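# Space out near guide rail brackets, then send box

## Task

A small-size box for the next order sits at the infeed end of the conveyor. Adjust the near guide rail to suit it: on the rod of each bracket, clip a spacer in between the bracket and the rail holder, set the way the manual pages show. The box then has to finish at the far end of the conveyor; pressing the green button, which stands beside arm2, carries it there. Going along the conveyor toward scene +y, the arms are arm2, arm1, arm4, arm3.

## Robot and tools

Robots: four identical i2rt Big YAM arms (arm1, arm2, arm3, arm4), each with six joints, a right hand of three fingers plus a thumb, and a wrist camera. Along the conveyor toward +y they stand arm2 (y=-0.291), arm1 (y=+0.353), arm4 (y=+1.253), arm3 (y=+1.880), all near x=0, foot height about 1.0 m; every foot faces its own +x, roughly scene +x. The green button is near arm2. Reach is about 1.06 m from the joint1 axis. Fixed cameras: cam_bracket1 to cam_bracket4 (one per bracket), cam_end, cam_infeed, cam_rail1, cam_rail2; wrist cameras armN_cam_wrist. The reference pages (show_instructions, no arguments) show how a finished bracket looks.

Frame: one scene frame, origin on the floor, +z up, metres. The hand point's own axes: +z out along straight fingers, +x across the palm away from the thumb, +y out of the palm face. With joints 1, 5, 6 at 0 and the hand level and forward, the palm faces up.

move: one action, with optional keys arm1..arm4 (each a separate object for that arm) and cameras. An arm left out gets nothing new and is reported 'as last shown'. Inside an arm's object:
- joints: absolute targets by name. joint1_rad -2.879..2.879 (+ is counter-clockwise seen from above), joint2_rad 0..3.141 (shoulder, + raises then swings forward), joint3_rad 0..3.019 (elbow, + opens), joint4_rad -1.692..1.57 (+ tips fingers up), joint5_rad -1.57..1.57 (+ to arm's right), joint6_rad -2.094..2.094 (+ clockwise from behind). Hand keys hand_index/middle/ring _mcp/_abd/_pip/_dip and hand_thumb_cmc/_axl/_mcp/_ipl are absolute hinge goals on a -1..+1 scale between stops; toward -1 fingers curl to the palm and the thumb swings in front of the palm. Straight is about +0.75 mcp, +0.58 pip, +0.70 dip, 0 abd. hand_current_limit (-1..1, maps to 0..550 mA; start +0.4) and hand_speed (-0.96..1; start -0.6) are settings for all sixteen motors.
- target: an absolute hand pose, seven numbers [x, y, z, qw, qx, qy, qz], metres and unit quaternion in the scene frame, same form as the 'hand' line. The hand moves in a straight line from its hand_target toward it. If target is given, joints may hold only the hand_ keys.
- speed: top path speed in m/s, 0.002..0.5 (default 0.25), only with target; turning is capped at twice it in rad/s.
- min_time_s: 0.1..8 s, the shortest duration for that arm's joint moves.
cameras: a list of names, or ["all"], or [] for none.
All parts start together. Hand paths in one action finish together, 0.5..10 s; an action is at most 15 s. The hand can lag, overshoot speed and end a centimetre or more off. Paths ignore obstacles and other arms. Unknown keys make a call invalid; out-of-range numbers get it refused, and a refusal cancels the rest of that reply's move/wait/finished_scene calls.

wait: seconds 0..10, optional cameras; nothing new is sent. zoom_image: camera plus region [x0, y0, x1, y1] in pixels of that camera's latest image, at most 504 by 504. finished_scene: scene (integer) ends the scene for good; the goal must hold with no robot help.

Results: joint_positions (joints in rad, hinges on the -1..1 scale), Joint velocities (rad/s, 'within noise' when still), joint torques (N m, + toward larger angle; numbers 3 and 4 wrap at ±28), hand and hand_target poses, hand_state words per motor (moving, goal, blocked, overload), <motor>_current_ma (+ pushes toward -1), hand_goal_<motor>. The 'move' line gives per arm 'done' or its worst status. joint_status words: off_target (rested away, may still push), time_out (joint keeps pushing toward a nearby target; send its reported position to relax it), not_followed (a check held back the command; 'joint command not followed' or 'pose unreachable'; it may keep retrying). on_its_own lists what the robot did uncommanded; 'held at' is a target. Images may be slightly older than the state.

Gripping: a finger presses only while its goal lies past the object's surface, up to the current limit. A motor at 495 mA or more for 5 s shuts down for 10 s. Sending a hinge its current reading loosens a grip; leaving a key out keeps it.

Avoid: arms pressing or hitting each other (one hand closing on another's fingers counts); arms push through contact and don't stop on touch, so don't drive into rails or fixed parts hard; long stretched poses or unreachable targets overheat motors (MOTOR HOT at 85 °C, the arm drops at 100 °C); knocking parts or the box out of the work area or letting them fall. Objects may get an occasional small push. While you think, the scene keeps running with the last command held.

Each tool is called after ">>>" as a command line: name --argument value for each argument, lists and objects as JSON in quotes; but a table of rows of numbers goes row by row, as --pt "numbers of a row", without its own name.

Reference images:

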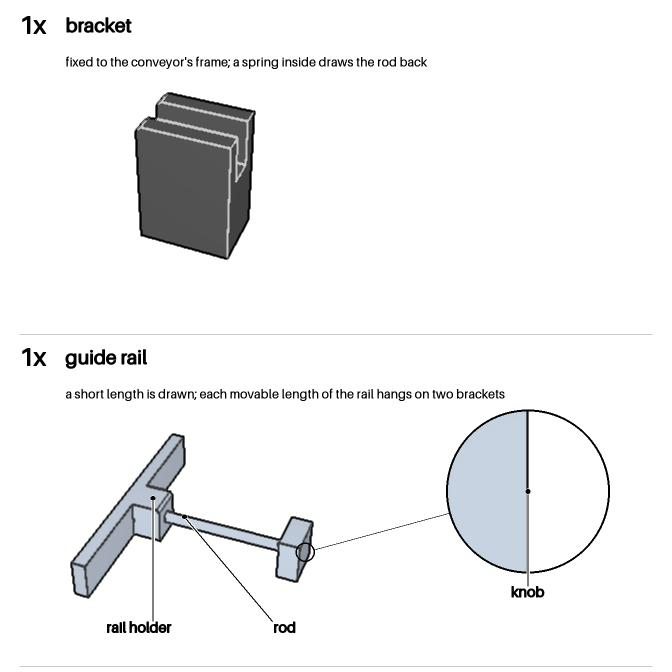

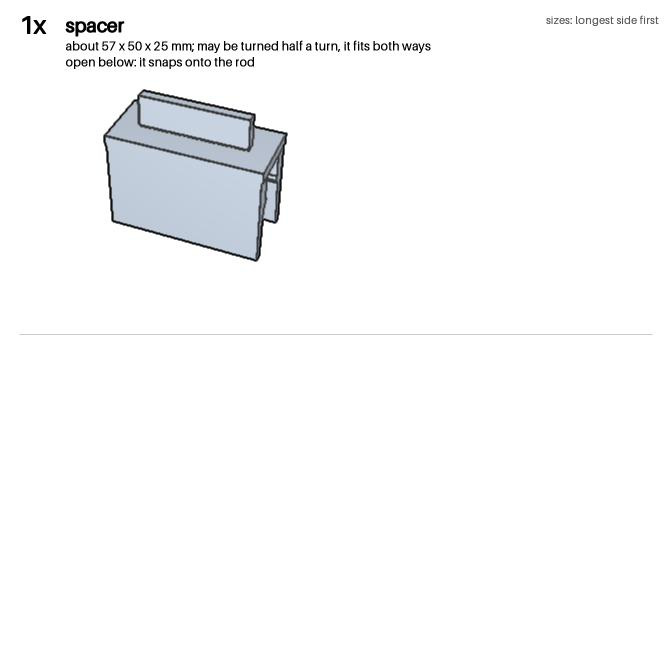

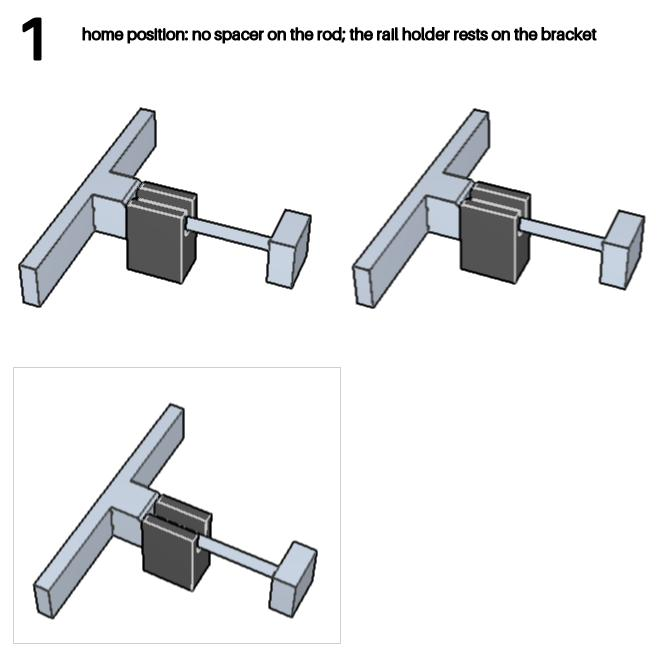

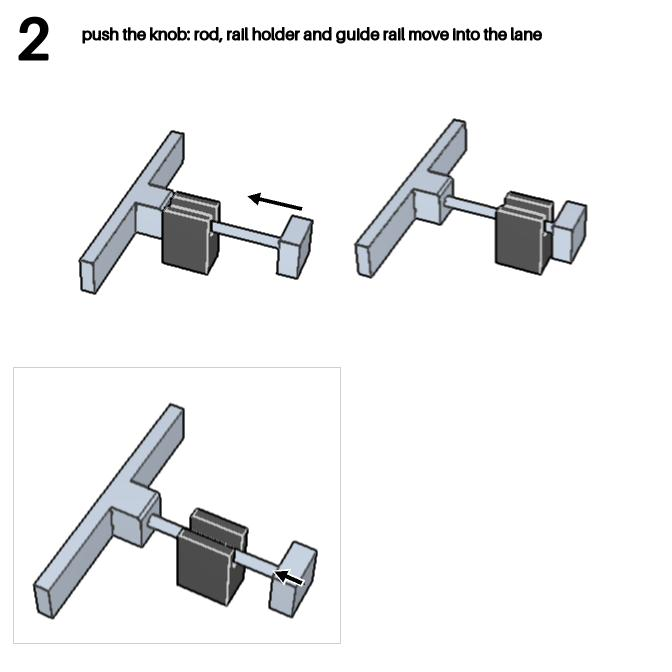

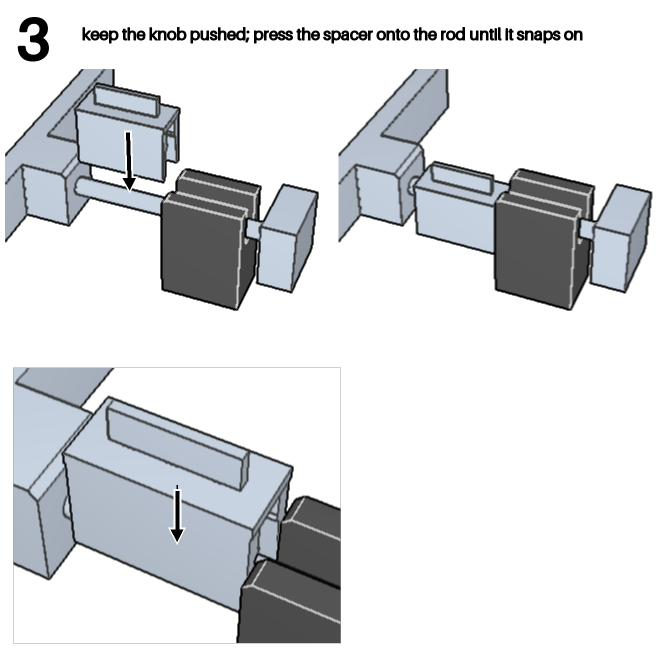

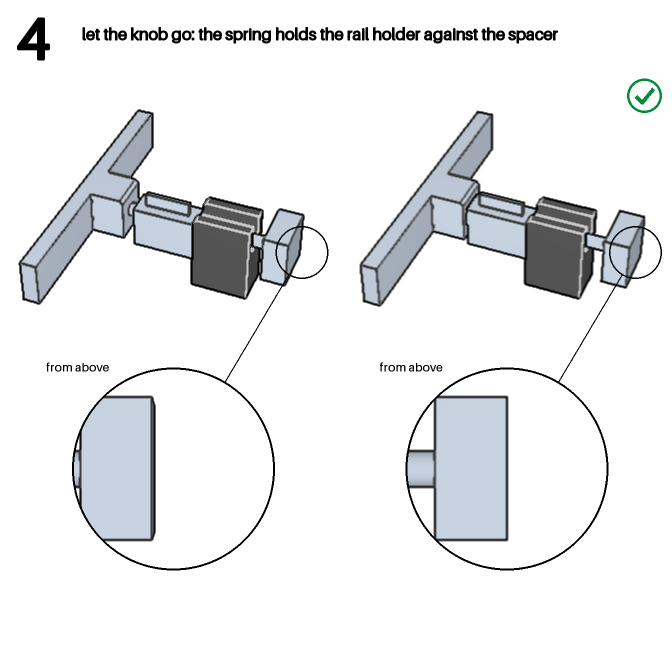

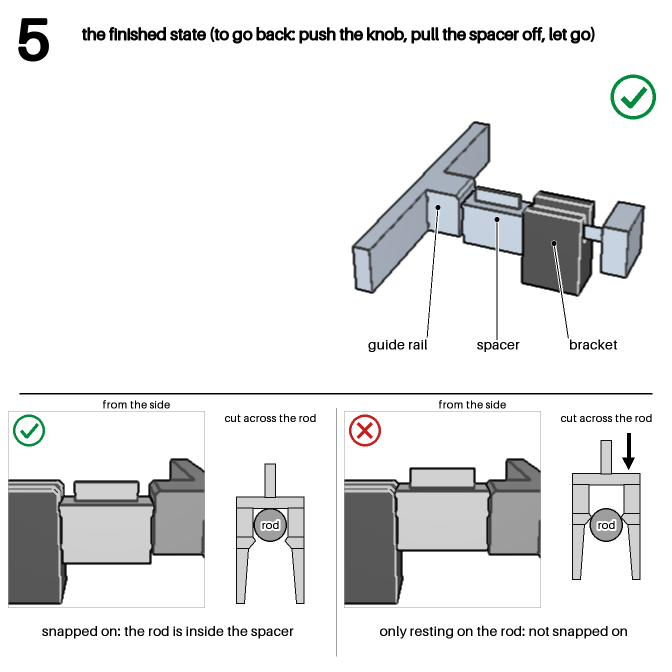

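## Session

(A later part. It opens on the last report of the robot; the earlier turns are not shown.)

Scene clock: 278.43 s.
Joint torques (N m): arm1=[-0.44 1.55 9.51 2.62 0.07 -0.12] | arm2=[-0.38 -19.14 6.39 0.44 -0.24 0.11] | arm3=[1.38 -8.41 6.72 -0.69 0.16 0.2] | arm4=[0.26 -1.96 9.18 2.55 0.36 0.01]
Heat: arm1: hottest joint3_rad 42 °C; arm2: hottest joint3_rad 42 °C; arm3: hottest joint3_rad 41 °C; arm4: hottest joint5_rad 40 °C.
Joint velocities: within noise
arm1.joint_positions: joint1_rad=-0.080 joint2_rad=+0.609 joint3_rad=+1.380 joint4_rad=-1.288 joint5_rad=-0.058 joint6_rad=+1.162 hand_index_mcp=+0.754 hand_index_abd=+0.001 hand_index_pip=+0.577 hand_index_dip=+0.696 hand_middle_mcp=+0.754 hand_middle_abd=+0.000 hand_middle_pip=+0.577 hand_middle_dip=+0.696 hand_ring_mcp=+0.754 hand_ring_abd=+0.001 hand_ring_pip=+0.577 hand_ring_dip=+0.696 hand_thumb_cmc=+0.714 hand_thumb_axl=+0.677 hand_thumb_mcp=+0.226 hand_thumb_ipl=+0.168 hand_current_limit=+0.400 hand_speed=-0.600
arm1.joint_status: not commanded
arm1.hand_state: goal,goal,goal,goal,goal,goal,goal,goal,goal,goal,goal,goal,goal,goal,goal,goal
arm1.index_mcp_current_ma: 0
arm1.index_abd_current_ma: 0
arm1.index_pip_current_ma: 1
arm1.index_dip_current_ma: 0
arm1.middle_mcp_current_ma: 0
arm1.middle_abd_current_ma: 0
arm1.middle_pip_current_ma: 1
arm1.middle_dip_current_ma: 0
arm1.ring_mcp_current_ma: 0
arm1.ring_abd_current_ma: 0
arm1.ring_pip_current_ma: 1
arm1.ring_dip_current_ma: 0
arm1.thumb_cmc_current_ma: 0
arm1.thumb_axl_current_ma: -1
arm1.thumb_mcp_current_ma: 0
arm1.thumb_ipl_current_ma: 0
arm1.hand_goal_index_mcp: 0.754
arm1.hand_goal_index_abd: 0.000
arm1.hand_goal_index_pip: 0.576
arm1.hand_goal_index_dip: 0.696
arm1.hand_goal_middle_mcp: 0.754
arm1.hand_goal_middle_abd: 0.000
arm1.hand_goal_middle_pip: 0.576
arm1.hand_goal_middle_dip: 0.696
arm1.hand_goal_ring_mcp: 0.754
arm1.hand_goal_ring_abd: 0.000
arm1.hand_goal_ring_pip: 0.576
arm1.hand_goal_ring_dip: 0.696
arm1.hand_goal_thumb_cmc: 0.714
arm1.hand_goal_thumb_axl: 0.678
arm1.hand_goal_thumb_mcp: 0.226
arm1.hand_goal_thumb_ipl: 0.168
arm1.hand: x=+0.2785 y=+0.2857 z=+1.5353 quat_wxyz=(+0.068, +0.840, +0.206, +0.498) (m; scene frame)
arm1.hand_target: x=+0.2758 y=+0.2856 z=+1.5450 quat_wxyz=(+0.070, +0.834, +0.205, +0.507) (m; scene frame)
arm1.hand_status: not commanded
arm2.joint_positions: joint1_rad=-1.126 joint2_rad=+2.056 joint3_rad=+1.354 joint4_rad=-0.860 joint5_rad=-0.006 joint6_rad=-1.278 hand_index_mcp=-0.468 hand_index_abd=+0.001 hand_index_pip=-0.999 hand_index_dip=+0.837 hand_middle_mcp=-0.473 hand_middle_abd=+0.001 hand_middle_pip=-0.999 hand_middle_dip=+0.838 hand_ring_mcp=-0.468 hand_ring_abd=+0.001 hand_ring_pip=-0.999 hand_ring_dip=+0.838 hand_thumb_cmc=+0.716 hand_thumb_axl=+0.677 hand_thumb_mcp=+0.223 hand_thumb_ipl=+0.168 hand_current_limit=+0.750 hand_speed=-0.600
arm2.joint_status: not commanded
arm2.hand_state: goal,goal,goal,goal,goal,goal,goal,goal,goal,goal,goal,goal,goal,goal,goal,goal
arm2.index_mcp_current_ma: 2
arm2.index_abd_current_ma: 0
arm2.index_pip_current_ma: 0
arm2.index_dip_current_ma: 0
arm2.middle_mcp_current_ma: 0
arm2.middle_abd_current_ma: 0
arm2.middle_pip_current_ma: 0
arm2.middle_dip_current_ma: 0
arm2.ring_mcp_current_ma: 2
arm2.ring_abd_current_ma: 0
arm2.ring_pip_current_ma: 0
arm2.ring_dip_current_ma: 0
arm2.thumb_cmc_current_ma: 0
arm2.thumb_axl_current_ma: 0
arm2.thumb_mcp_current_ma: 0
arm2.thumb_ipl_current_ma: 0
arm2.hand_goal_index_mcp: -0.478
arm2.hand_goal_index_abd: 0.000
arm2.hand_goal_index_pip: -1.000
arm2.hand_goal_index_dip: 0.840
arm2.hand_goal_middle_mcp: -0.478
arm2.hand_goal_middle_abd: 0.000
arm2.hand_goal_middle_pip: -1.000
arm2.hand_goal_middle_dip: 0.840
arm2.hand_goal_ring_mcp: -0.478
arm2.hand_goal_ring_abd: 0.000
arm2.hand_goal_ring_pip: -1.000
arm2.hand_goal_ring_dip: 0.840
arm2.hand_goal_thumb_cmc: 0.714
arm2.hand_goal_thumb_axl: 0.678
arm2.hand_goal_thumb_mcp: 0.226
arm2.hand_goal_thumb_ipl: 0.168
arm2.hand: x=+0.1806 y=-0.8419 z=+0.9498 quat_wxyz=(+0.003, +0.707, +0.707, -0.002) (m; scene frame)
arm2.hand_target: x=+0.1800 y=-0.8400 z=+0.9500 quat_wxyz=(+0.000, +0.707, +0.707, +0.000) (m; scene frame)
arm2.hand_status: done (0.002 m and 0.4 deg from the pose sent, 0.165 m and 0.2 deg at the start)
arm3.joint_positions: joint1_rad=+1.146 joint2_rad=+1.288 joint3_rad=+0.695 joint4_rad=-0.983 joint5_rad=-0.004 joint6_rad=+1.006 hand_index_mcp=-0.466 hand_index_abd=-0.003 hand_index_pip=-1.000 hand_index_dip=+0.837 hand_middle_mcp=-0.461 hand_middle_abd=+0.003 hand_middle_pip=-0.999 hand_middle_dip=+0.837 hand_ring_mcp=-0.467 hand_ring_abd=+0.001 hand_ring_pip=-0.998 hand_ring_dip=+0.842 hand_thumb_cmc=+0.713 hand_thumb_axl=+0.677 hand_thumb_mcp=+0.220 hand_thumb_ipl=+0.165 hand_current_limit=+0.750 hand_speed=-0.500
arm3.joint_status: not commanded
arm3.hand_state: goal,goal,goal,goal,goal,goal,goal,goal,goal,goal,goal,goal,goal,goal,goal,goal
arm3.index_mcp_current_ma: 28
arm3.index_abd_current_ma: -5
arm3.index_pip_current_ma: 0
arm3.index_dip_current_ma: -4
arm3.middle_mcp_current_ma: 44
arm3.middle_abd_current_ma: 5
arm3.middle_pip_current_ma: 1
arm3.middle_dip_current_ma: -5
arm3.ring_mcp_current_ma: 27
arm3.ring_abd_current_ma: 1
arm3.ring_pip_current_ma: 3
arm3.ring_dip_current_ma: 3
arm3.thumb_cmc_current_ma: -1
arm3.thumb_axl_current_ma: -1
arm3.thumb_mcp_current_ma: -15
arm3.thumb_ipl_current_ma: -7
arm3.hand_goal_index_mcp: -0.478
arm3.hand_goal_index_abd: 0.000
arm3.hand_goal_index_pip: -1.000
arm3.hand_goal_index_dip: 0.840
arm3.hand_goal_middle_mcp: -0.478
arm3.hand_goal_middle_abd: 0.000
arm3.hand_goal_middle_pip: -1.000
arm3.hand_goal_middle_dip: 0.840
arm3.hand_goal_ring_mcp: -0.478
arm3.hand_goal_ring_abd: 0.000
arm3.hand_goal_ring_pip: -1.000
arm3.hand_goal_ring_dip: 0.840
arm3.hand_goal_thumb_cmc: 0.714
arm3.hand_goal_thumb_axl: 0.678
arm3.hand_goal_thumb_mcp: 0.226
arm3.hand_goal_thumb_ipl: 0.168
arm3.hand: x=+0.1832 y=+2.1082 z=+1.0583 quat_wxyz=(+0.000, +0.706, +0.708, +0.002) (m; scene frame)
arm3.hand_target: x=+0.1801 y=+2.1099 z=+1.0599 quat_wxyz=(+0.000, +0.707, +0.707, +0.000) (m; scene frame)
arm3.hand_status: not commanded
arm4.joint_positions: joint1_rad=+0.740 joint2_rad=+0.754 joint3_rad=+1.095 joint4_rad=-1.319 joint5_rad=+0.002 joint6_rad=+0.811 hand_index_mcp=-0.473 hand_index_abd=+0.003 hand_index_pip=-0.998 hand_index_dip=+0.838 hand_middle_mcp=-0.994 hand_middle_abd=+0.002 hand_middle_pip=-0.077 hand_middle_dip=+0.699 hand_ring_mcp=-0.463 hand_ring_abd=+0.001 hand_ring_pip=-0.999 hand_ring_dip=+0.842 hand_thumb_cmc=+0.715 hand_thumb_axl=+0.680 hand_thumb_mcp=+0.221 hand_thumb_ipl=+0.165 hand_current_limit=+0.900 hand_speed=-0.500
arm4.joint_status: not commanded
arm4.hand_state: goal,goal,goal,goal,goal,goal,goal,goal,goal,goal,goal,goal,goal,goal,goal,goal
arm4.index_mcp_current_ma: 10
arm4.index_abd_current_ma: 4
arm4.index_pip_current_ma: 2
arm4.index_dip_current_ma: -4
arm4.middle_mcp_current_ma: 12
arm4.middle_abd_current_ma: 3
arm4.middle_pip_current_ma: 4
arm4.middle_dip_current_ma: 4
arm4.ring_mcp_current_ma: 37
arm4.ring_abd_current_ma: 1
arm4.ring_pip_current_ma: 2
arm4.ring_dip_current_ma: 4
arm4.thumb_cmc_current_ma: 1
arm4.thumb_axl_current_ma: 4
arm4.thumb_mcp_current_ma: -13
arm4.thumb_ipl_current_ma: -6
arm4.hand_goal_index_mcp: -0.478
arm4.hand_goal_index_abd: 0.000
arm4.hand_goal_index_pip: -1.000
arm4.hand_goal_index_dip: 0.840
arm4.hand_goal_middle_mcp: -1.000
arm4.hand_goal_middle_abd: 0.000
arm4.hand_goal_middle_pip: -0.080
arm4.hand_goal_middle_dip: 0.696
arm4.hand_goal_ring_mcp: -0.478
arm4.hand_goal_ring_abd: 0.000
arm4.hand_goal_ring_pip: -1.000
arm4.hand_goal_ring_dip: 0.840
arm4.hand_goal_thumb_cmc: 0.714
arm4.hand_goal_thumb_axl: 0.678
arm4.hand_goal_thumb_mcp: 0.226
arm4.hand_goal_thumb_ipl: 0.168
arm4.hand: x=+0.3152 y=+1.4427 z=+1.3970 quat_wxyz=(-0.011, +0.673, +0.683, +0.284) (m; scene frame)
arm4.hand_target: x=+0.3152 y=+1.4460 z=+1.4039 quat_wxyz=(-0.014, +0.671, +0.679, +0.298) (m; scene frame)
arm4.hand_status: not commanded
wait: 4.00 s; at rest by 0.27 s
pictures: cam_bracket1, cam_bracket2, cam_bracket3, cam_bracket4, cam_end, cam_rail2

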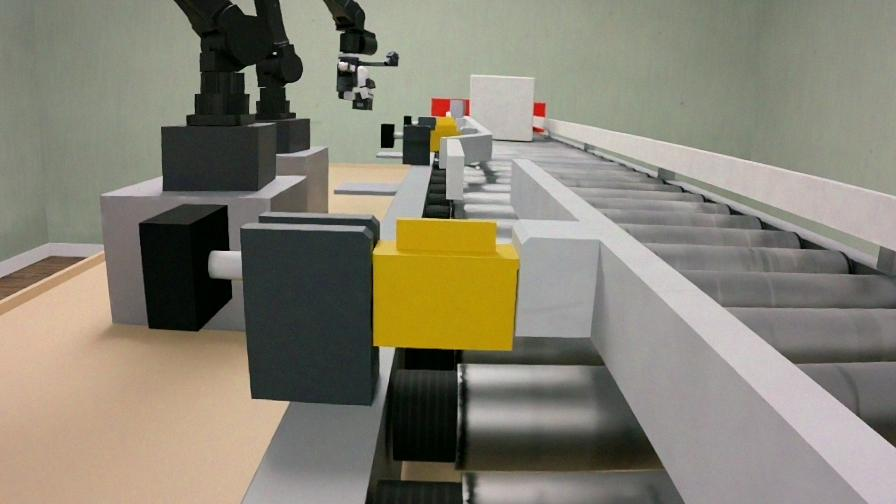

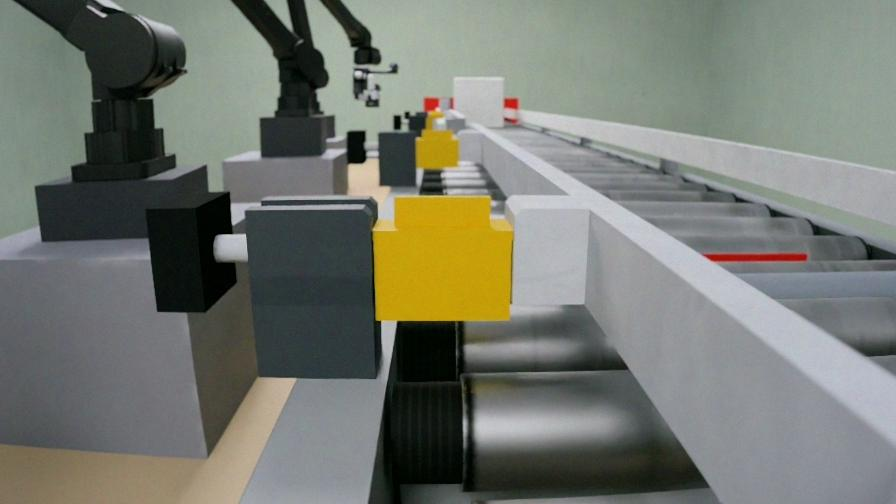

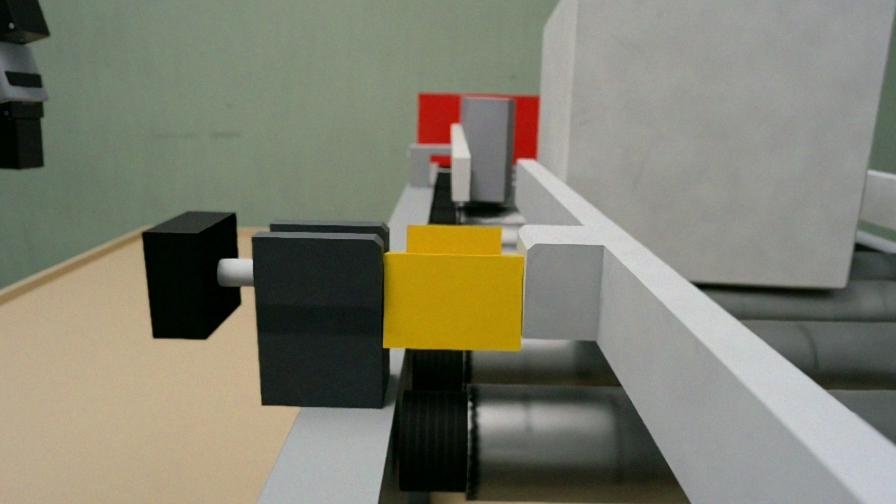

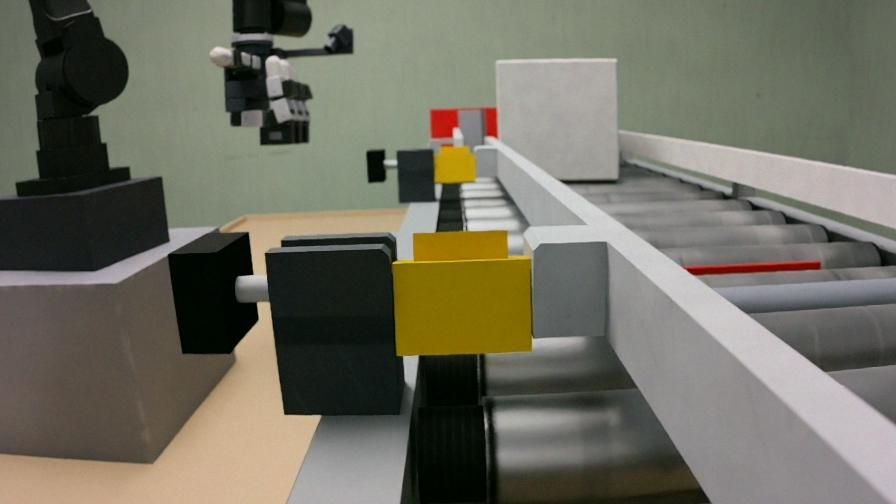

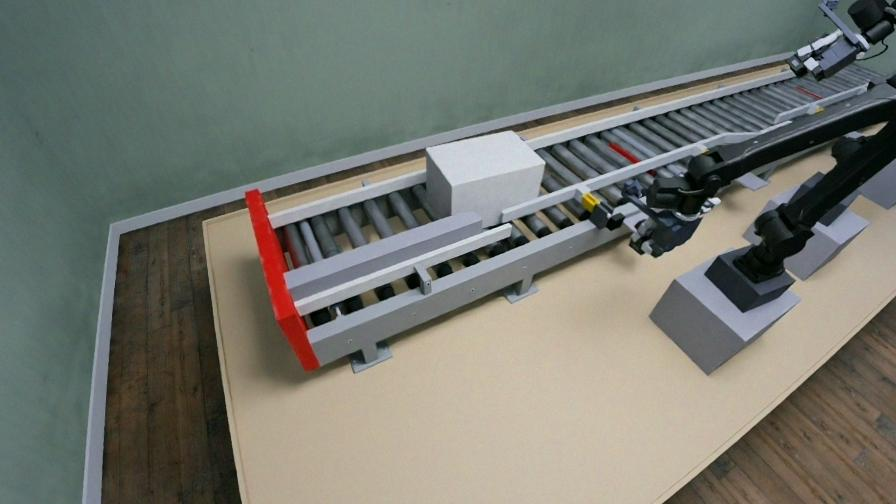

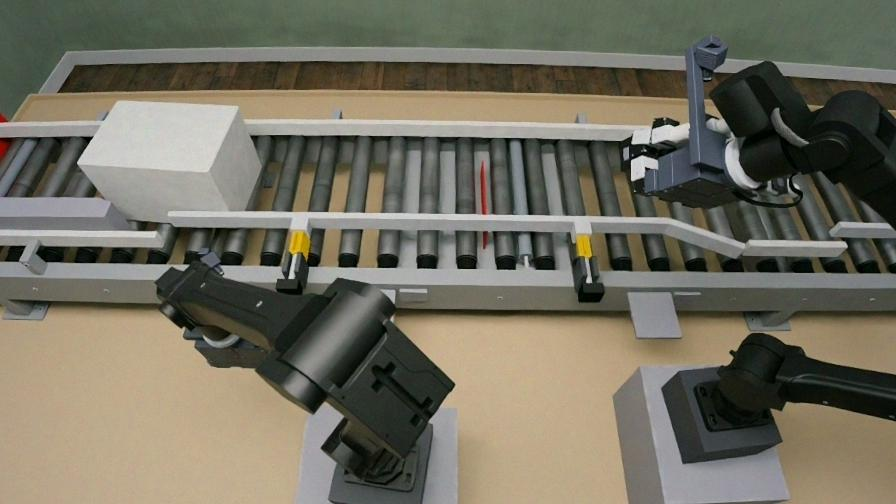

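>>> wait --seconds 4 --cameras '["cam_end"]'

Scene clock: 282.47 s.
Joint torques (N m): arm1=[-0.44 1.44 9.51 2.62 0.06 -0.12] | arm2=[-1.2 -18.26 6.56 0.32 -0.22 0.02] | arm3=[1.03 -8.64 6.93 -0.61 0.21 0.21] | arm4=[0.15 -1.79 9.22 2.61 0.36 0.02]
Heat: arm1: hottest joint3_rad 42 °C; arm2: hottest joint3_rad 42 °C; arm3: hottest joint3_rad 41 °C; arm4: hottest joint3_rad 39 °C.
Joint velocities: within noise
arm1.joint_positions: joint1_rad=-0.080 joint2_rad=+0.609 joint3_rad=+1.380 joint4_rad=-1.288 joint5_rad=-0.058 joint6_rad=+1.162 hand_index_mcp=+0.754 hand_index_abd=+0.001 hand_index_pip=+0.577 hand_index_dip=+0.696 hand_middle_mcp=+0.754 hand_middle_abd=+0.000 hand_middle_pip=+0.577 hand_middle_dip=+0.696 hand_ring_mcp=+0.754 hand_ring_abd=+0.001 hand_ring_pip=+0.577 hand_ring_dip=+0.696 hand_thumb_cmc=+0.714 hand_thumb_axl=+0.677 hand_thumb_mcp=+0.226 hand_thumb_ipl=+0.168 hand_current_limit=+0.400 hand_speed=-0.600
arm1.joint_status: not commanded
arm1.hand_state: goal,goal,goal,goal,goal,goal,goal,goal,goal,goal,goal,goal,goal,goal,goal,goal
arm1.index_mcp_current_ma: 0
arm1.index_abd_current_ma: 0
arm1.index_pip_current_ma: 1
arm1.index_dip_current_ma: 0
arm1.middle_mcp_current_ma: 0
arm1.middle_abd_current_ma: 0
arm1.middle_pip_current_ma: 1
arm1.middle_dip_current_ma: 0
arm1.ring_mcp_current_ma: 0
arm1.ring_abd_current_ma: 0
arm1.ring_pip_current_ma: 1
arm1.ring_dip_current_ma: 0
arm1.thumb_cmc_current_ma: 0
arm1.thumb_axl_current_ma: -1
arm1.thumb_mcp_current_ma: 0
arm1.thumb_ipl_current_ma: 0
arm1.hand_goal_index_mcp: 0.754
arm1.hand_goal_index_abd: 0.000
arm1.hand_goal_index_pip: 0.576
arm1.hand_goal_index_dip: 0.696
arm1.hand_goal_middle_mcp: 0.754
arm1.hand_goal_middle_abd: 0.000
arm1.hand_goal_middle_pip: 0.576
arm1.hand_goal_middle_dip: 0.696
arm1.hand_goal_ring_mcp: 0.754
arm1.hand_goal_ring_abd: 0.000
arm1.hand_goal_ring_pip: 0.576
arm1.hand_goal_ring_dip: 0.696
arm1.hand_goal_thumb_cmc: 0.714
arm1.hand_goal_thumb_axl: 0.678
arm1.hand_goal_thumb_mcp: 0.226
arm1.hand_goal_thumb_ipl: 0.168
arm1.hand: x=+0.2785 y=+0.2857 z=+1.5353 quat_wxyz=(+0.068, +0.840, +0.206, +0.498) (m; scene frame)
arm1.hand_target: x=+0.2758 y=+0.2856 z=+1.5450 quat_wxyz=(+0.070, +0.834, +0.205, +0.507) (m; scene frame)
arm1.hand_status: not commanded
arm2.joint_positions: joint1_rad=-1.126 joint2_rad=+2.056 joint3_rad=+1.354 joint4_rad=-0.860 joint5_rad=-0.006 joint6_rad=-1.278 hand_index_mcp=-0.468 hand_index_abd=+0.001 hand_index_pip=-0.999 hand_index_dip=+0.837 hand_middle_mcp=-0.473 hand_middle_abd=+0.001 hand_middle_pip=-0.999 hand_middle_dip=+0.838 hand_ring_mcp=-0.468 hand_ring_abd=+0.001 hand_ring_pip=-0.999 hand_ring_dip=+0.838 hand_thumb_cmc=+0.716 hand_thumb_axl=+0.677 hand_thumb_mcp=+0.223 hand_thumb_ipl=+0.168 hand_current_limit=+0.750 hand_speed=-0.600
arm2.joint_status: not commanded
arm2.hand_state: goal,goal,goal,goal,goal,goal,goal,goal,goal,goal,goal,goal,goal,goal,goal,goal
arm2.index_mcp_current_ma: 2
arm2.index_abd_current_ma: 0
arm2.index_pip_current_ma: 0
arm2.index_dip_current_ma: 0
arm2.middle_mcp_current_ma: 0
arm2.middle_abd_current_ma: 0
arm2.middle_pip_current_ma: 0
arm2.middle_dip_current_ma: 0
arm2.ring_mcp_current_ma: 2
arm2.ring_abd_current_ma: 0
arm2.ring_pip_current_ma: 0
arm2.ring_dip_current_ma: 0
arm2.thumb_cmc_current_ma: 0
arm2.thumb_axl_current_ma: 0
arm2.thumb_mcp_current_ma: 0
arm2.thumb_ipl_current_ma: 0
arm2.hand_goal_index_mcp: -0.478
arm2.hand_goal_index_abd: 0.000
arm2.hand_goal_index_pip: -1.000
arm2.hand_goal_index_dip: 0.840
arm2.hand_goal_middle_mcp: -0.478
arm2.hand_goal_middle_abd: 0.000
arm2.hand_goal_middle_pip: -1.000
arm2.hand_goal_middle_dip: 0.840
arm2.hand_goal_ring_mcp: -0.478
arm2.hand_goal_ring_abd: 0.000
arm2.hand_goal_ring_pip: -1.000
arm2.hand_goal_ring_dip: 0.840
arm2.hand_goal_thumb_cmc: 0.714
arm2.hand_goal_thumb_axl: 0.678
arm2.hand_goal_thumb_mcp: 0.226
arm2.hand_goal_thumb_ipl: 0.168
arm2.hand: x=+0.1806 y=-0.8419 z=+0.9498 quat_wxyz=(+0.003, +0.707, +0.707, -0.002) (m; scene frame)
arm2.hand_target: x=+0.1800 y=-0.8400 z=+0.9500 quat_wxyz=(+0.000, +0.707, +0.707, +0.000) (m; scene frame)
arm2.hand_status: done (0.002 m and 0.4 deg from the pose sent, 0.165 m and 0.2 deg at the start)
arm3.joint_positions: joint1_rad=+1.146 joint2_rad=+1.288 joint3_rad=+0.695 joint4_rad=-0.983 joint5_rad=-0.004 joint6_rad=+1.006 hand_index_mcp=-0.466 hand_index_abd=-0.003 hand_index_pip=-1.000 hand_index_dip=+0.837 hand_middle_mcp=-0.461 hand_middle_abd=+0.003 hand_middle_pip=-0.999 hand_middle_dip=+0.837 hand_ring_mcp=-0.467 hand_ring_abd=+0.001 hand_ring_pip=-0.998 hand_ring_dip=+0.842 hand_thumb_cmc=+0.713 hand_thumb_axl=+0.677 hand_thumb_mcp=+0.220 hand_thumb_ipl=+0.165 hand_current_limit=+0.750 hand_speed=-0.500
arm3.joint_status: not commanded
arm3.hand_state: goal,goal,goal,goal,goal,goal,goal,goal,goal,goal,goal,goal,goal,goal,goal,goal
arm3.index_mcp_current_ma: 28
arm3.index_abd_current_ma: -5
arm3.index_pip_current_ma: 0
arm3.index_dip_current_ma: -4
arm3.middle_mcp_current_ma: 44
arm3.middle_abd_current_ma: 5
arm3.middle_pip_current_ma: 1
arm3.middle_dip_current_ma: -5
arm3.ring_mcp_current_ma: 27
arm3.ring_abd_current_ma: 1
arm3.ring_pip_current_ma: 3
arm3.ring_dip_current_ma: 3
arm3.thumb_cmc_current_ma: -1
arm3.thumb_axl_current_ma: -1
arm3.thumb_mcp_current_ma: -15
arm3.thumb_ipl_current_ma: -7
arm3.hand_goal_index_mcp: -0.478
arm3.hand_goal_index_abd: 0.000
arm3.hand_goal_index_pip: -1.000
arm3.hand_goal_index_dip: 0.840
arm3.hand_goal_middle_mcp: -0.478
arm3.hand_goal_middle_abd: 0.000
arm3.hand_goal_middle_pip: -1.000
arm3.hand_goal_middle_dip: 0.840
arm3.hand_goal_ring_mcp: -0.478
arm3.hand_goal_ring_abd: 0.000
arm3.hand_goal_ring_pip: -1.000
arm3.hand_goal_ring_dip: 0.840
arm3.hand_goal_thumb_cmc: 0.714
arm3.hand_goal_thumb_axl: 0.678
arm3.hand_goal_thumb_mcp: 0.226
arm3.hand_goal_thumb_ipl: 0.168
arm3.hand: x=+0.1832 y=+2.1082 z=+1.0583 quat_wxyz=(+0.000, +0.706, +0.708, +0.002) (m; scene frame)
arm3.hand_target: x=+0.1801 y=+2.1099 z=+1.0599 quat_wxyz=(+0.000, +0.707, +0.707, +0.000) (m; scene frame)
arm3.hand_status: not commanded
arm4.joint_positions: joint1_rad=+0.740 joint2_rad=+0.754 joint3_rad=+1.095 joint4_rad=-1.319 joint5_rad=+0.002 joint6_rad=+0.811 hand_index_mcp=-0.473 hand_index_abd=+0.003 hand_index_pip=-0.998 hand_index_dip=+0.838 hand_middle_mcp=-0.994 hand_middle_abd=+0.002 hand_middle_pip=-0.077 hand_middle_dip=+0.699 hand_ring_mcp=-0.463 hand_ring_abd=+0.001 hand_ring_pip=-0.999 hand_ring_dip=+0.842 hand_thumb_cmc=+0.715 hand_thumb_axl=+0.680 hand_thumb_mcp=+0.221 hand_thumb_ipl=+0.165 hand_current_limit=+0.900 hand_speed=-0.500
arm4.joint_status: not commanded
arm4.hand_state: goal,goal,goal,goal,goal,goal,goal,goal,goal,goal,goal,goal,goal,goal,goal,goal
arm4.index_mcp_current_ma: 10
arm4.index_abd_current_ma: 4
arm4.index_pip_current_ma: 2
arm4.index_dip_current_ma: -4
arm4.middle_mcp_current_ma: 12
arm4.middle_abd_current_ma: 3
arm4.middle_pip_current_ma: 4
arm4.middle_dip_current_ma: 4
arm4.ring_mcp_current_ma: 37
arm4.ring_abd_current_ma: 1
arm4.ring_pip_current_ma: 2
arm4.ring_dip_current_ma: 4
arm4.thumb_cmc_current_ma: 1
arm4.thumb_axl_current_ma: 4
arm4.thumb_mcp_current_ma: -13
arm4.thumb_ipl_current_ma: -6
arm4.hand_goal_index_mcp: -0.478
arm4.hand_goal_index_abd: 0.000
arm4.hand_goal_index_pip: -1.000
arm4.hand_goal_index_dip: 0.840
arm4.hand_goal_middle_mcp: -1.000
arm4.hand_goal_middle_abd: 0.000
arm4.hand_goal_middle_pip: -0.080
arm4.hand_goal_middle_dip: 0.696
arm4.hand_goal_ring_mcp: -0.478
arm4.hand_goal_ring_abd: 0.000
arm4.hand_goal_ring_pip: -1.000
arm4.hand_goal_ring_dip: 0.840
arm4.hand_goal_thumb_cmc: 0.714
arm4.hand_goal_thumb_axl: 0.678
arm4.hand_goal_thumb_mcp: 0.226
arm4.hand_goal_thumb_ipl: 0.168
arm4.hand: x=+0.3152 y=+1.4427 z=+1.3970 quat_wxyz=(-0.011, +0.673, +0.683, +0.284) (m; scene frame)
arm4.hand_target: x=+0.3152 y=+1.4460 z=+1.4039 quat_wxyz=(-0.014, +0.671, +0.679, +0.298) (m; scene frame)
arm4.hand_status: not commanded
wait: 4.00 s; at rest by 0.23 s
pictures: cam_end

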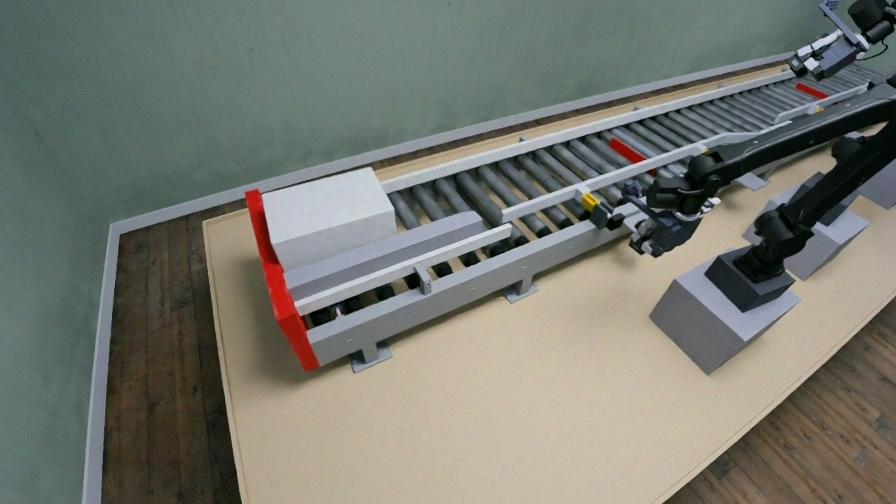

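>>> finished_scene --scene 1

The scene is finished: the task was done.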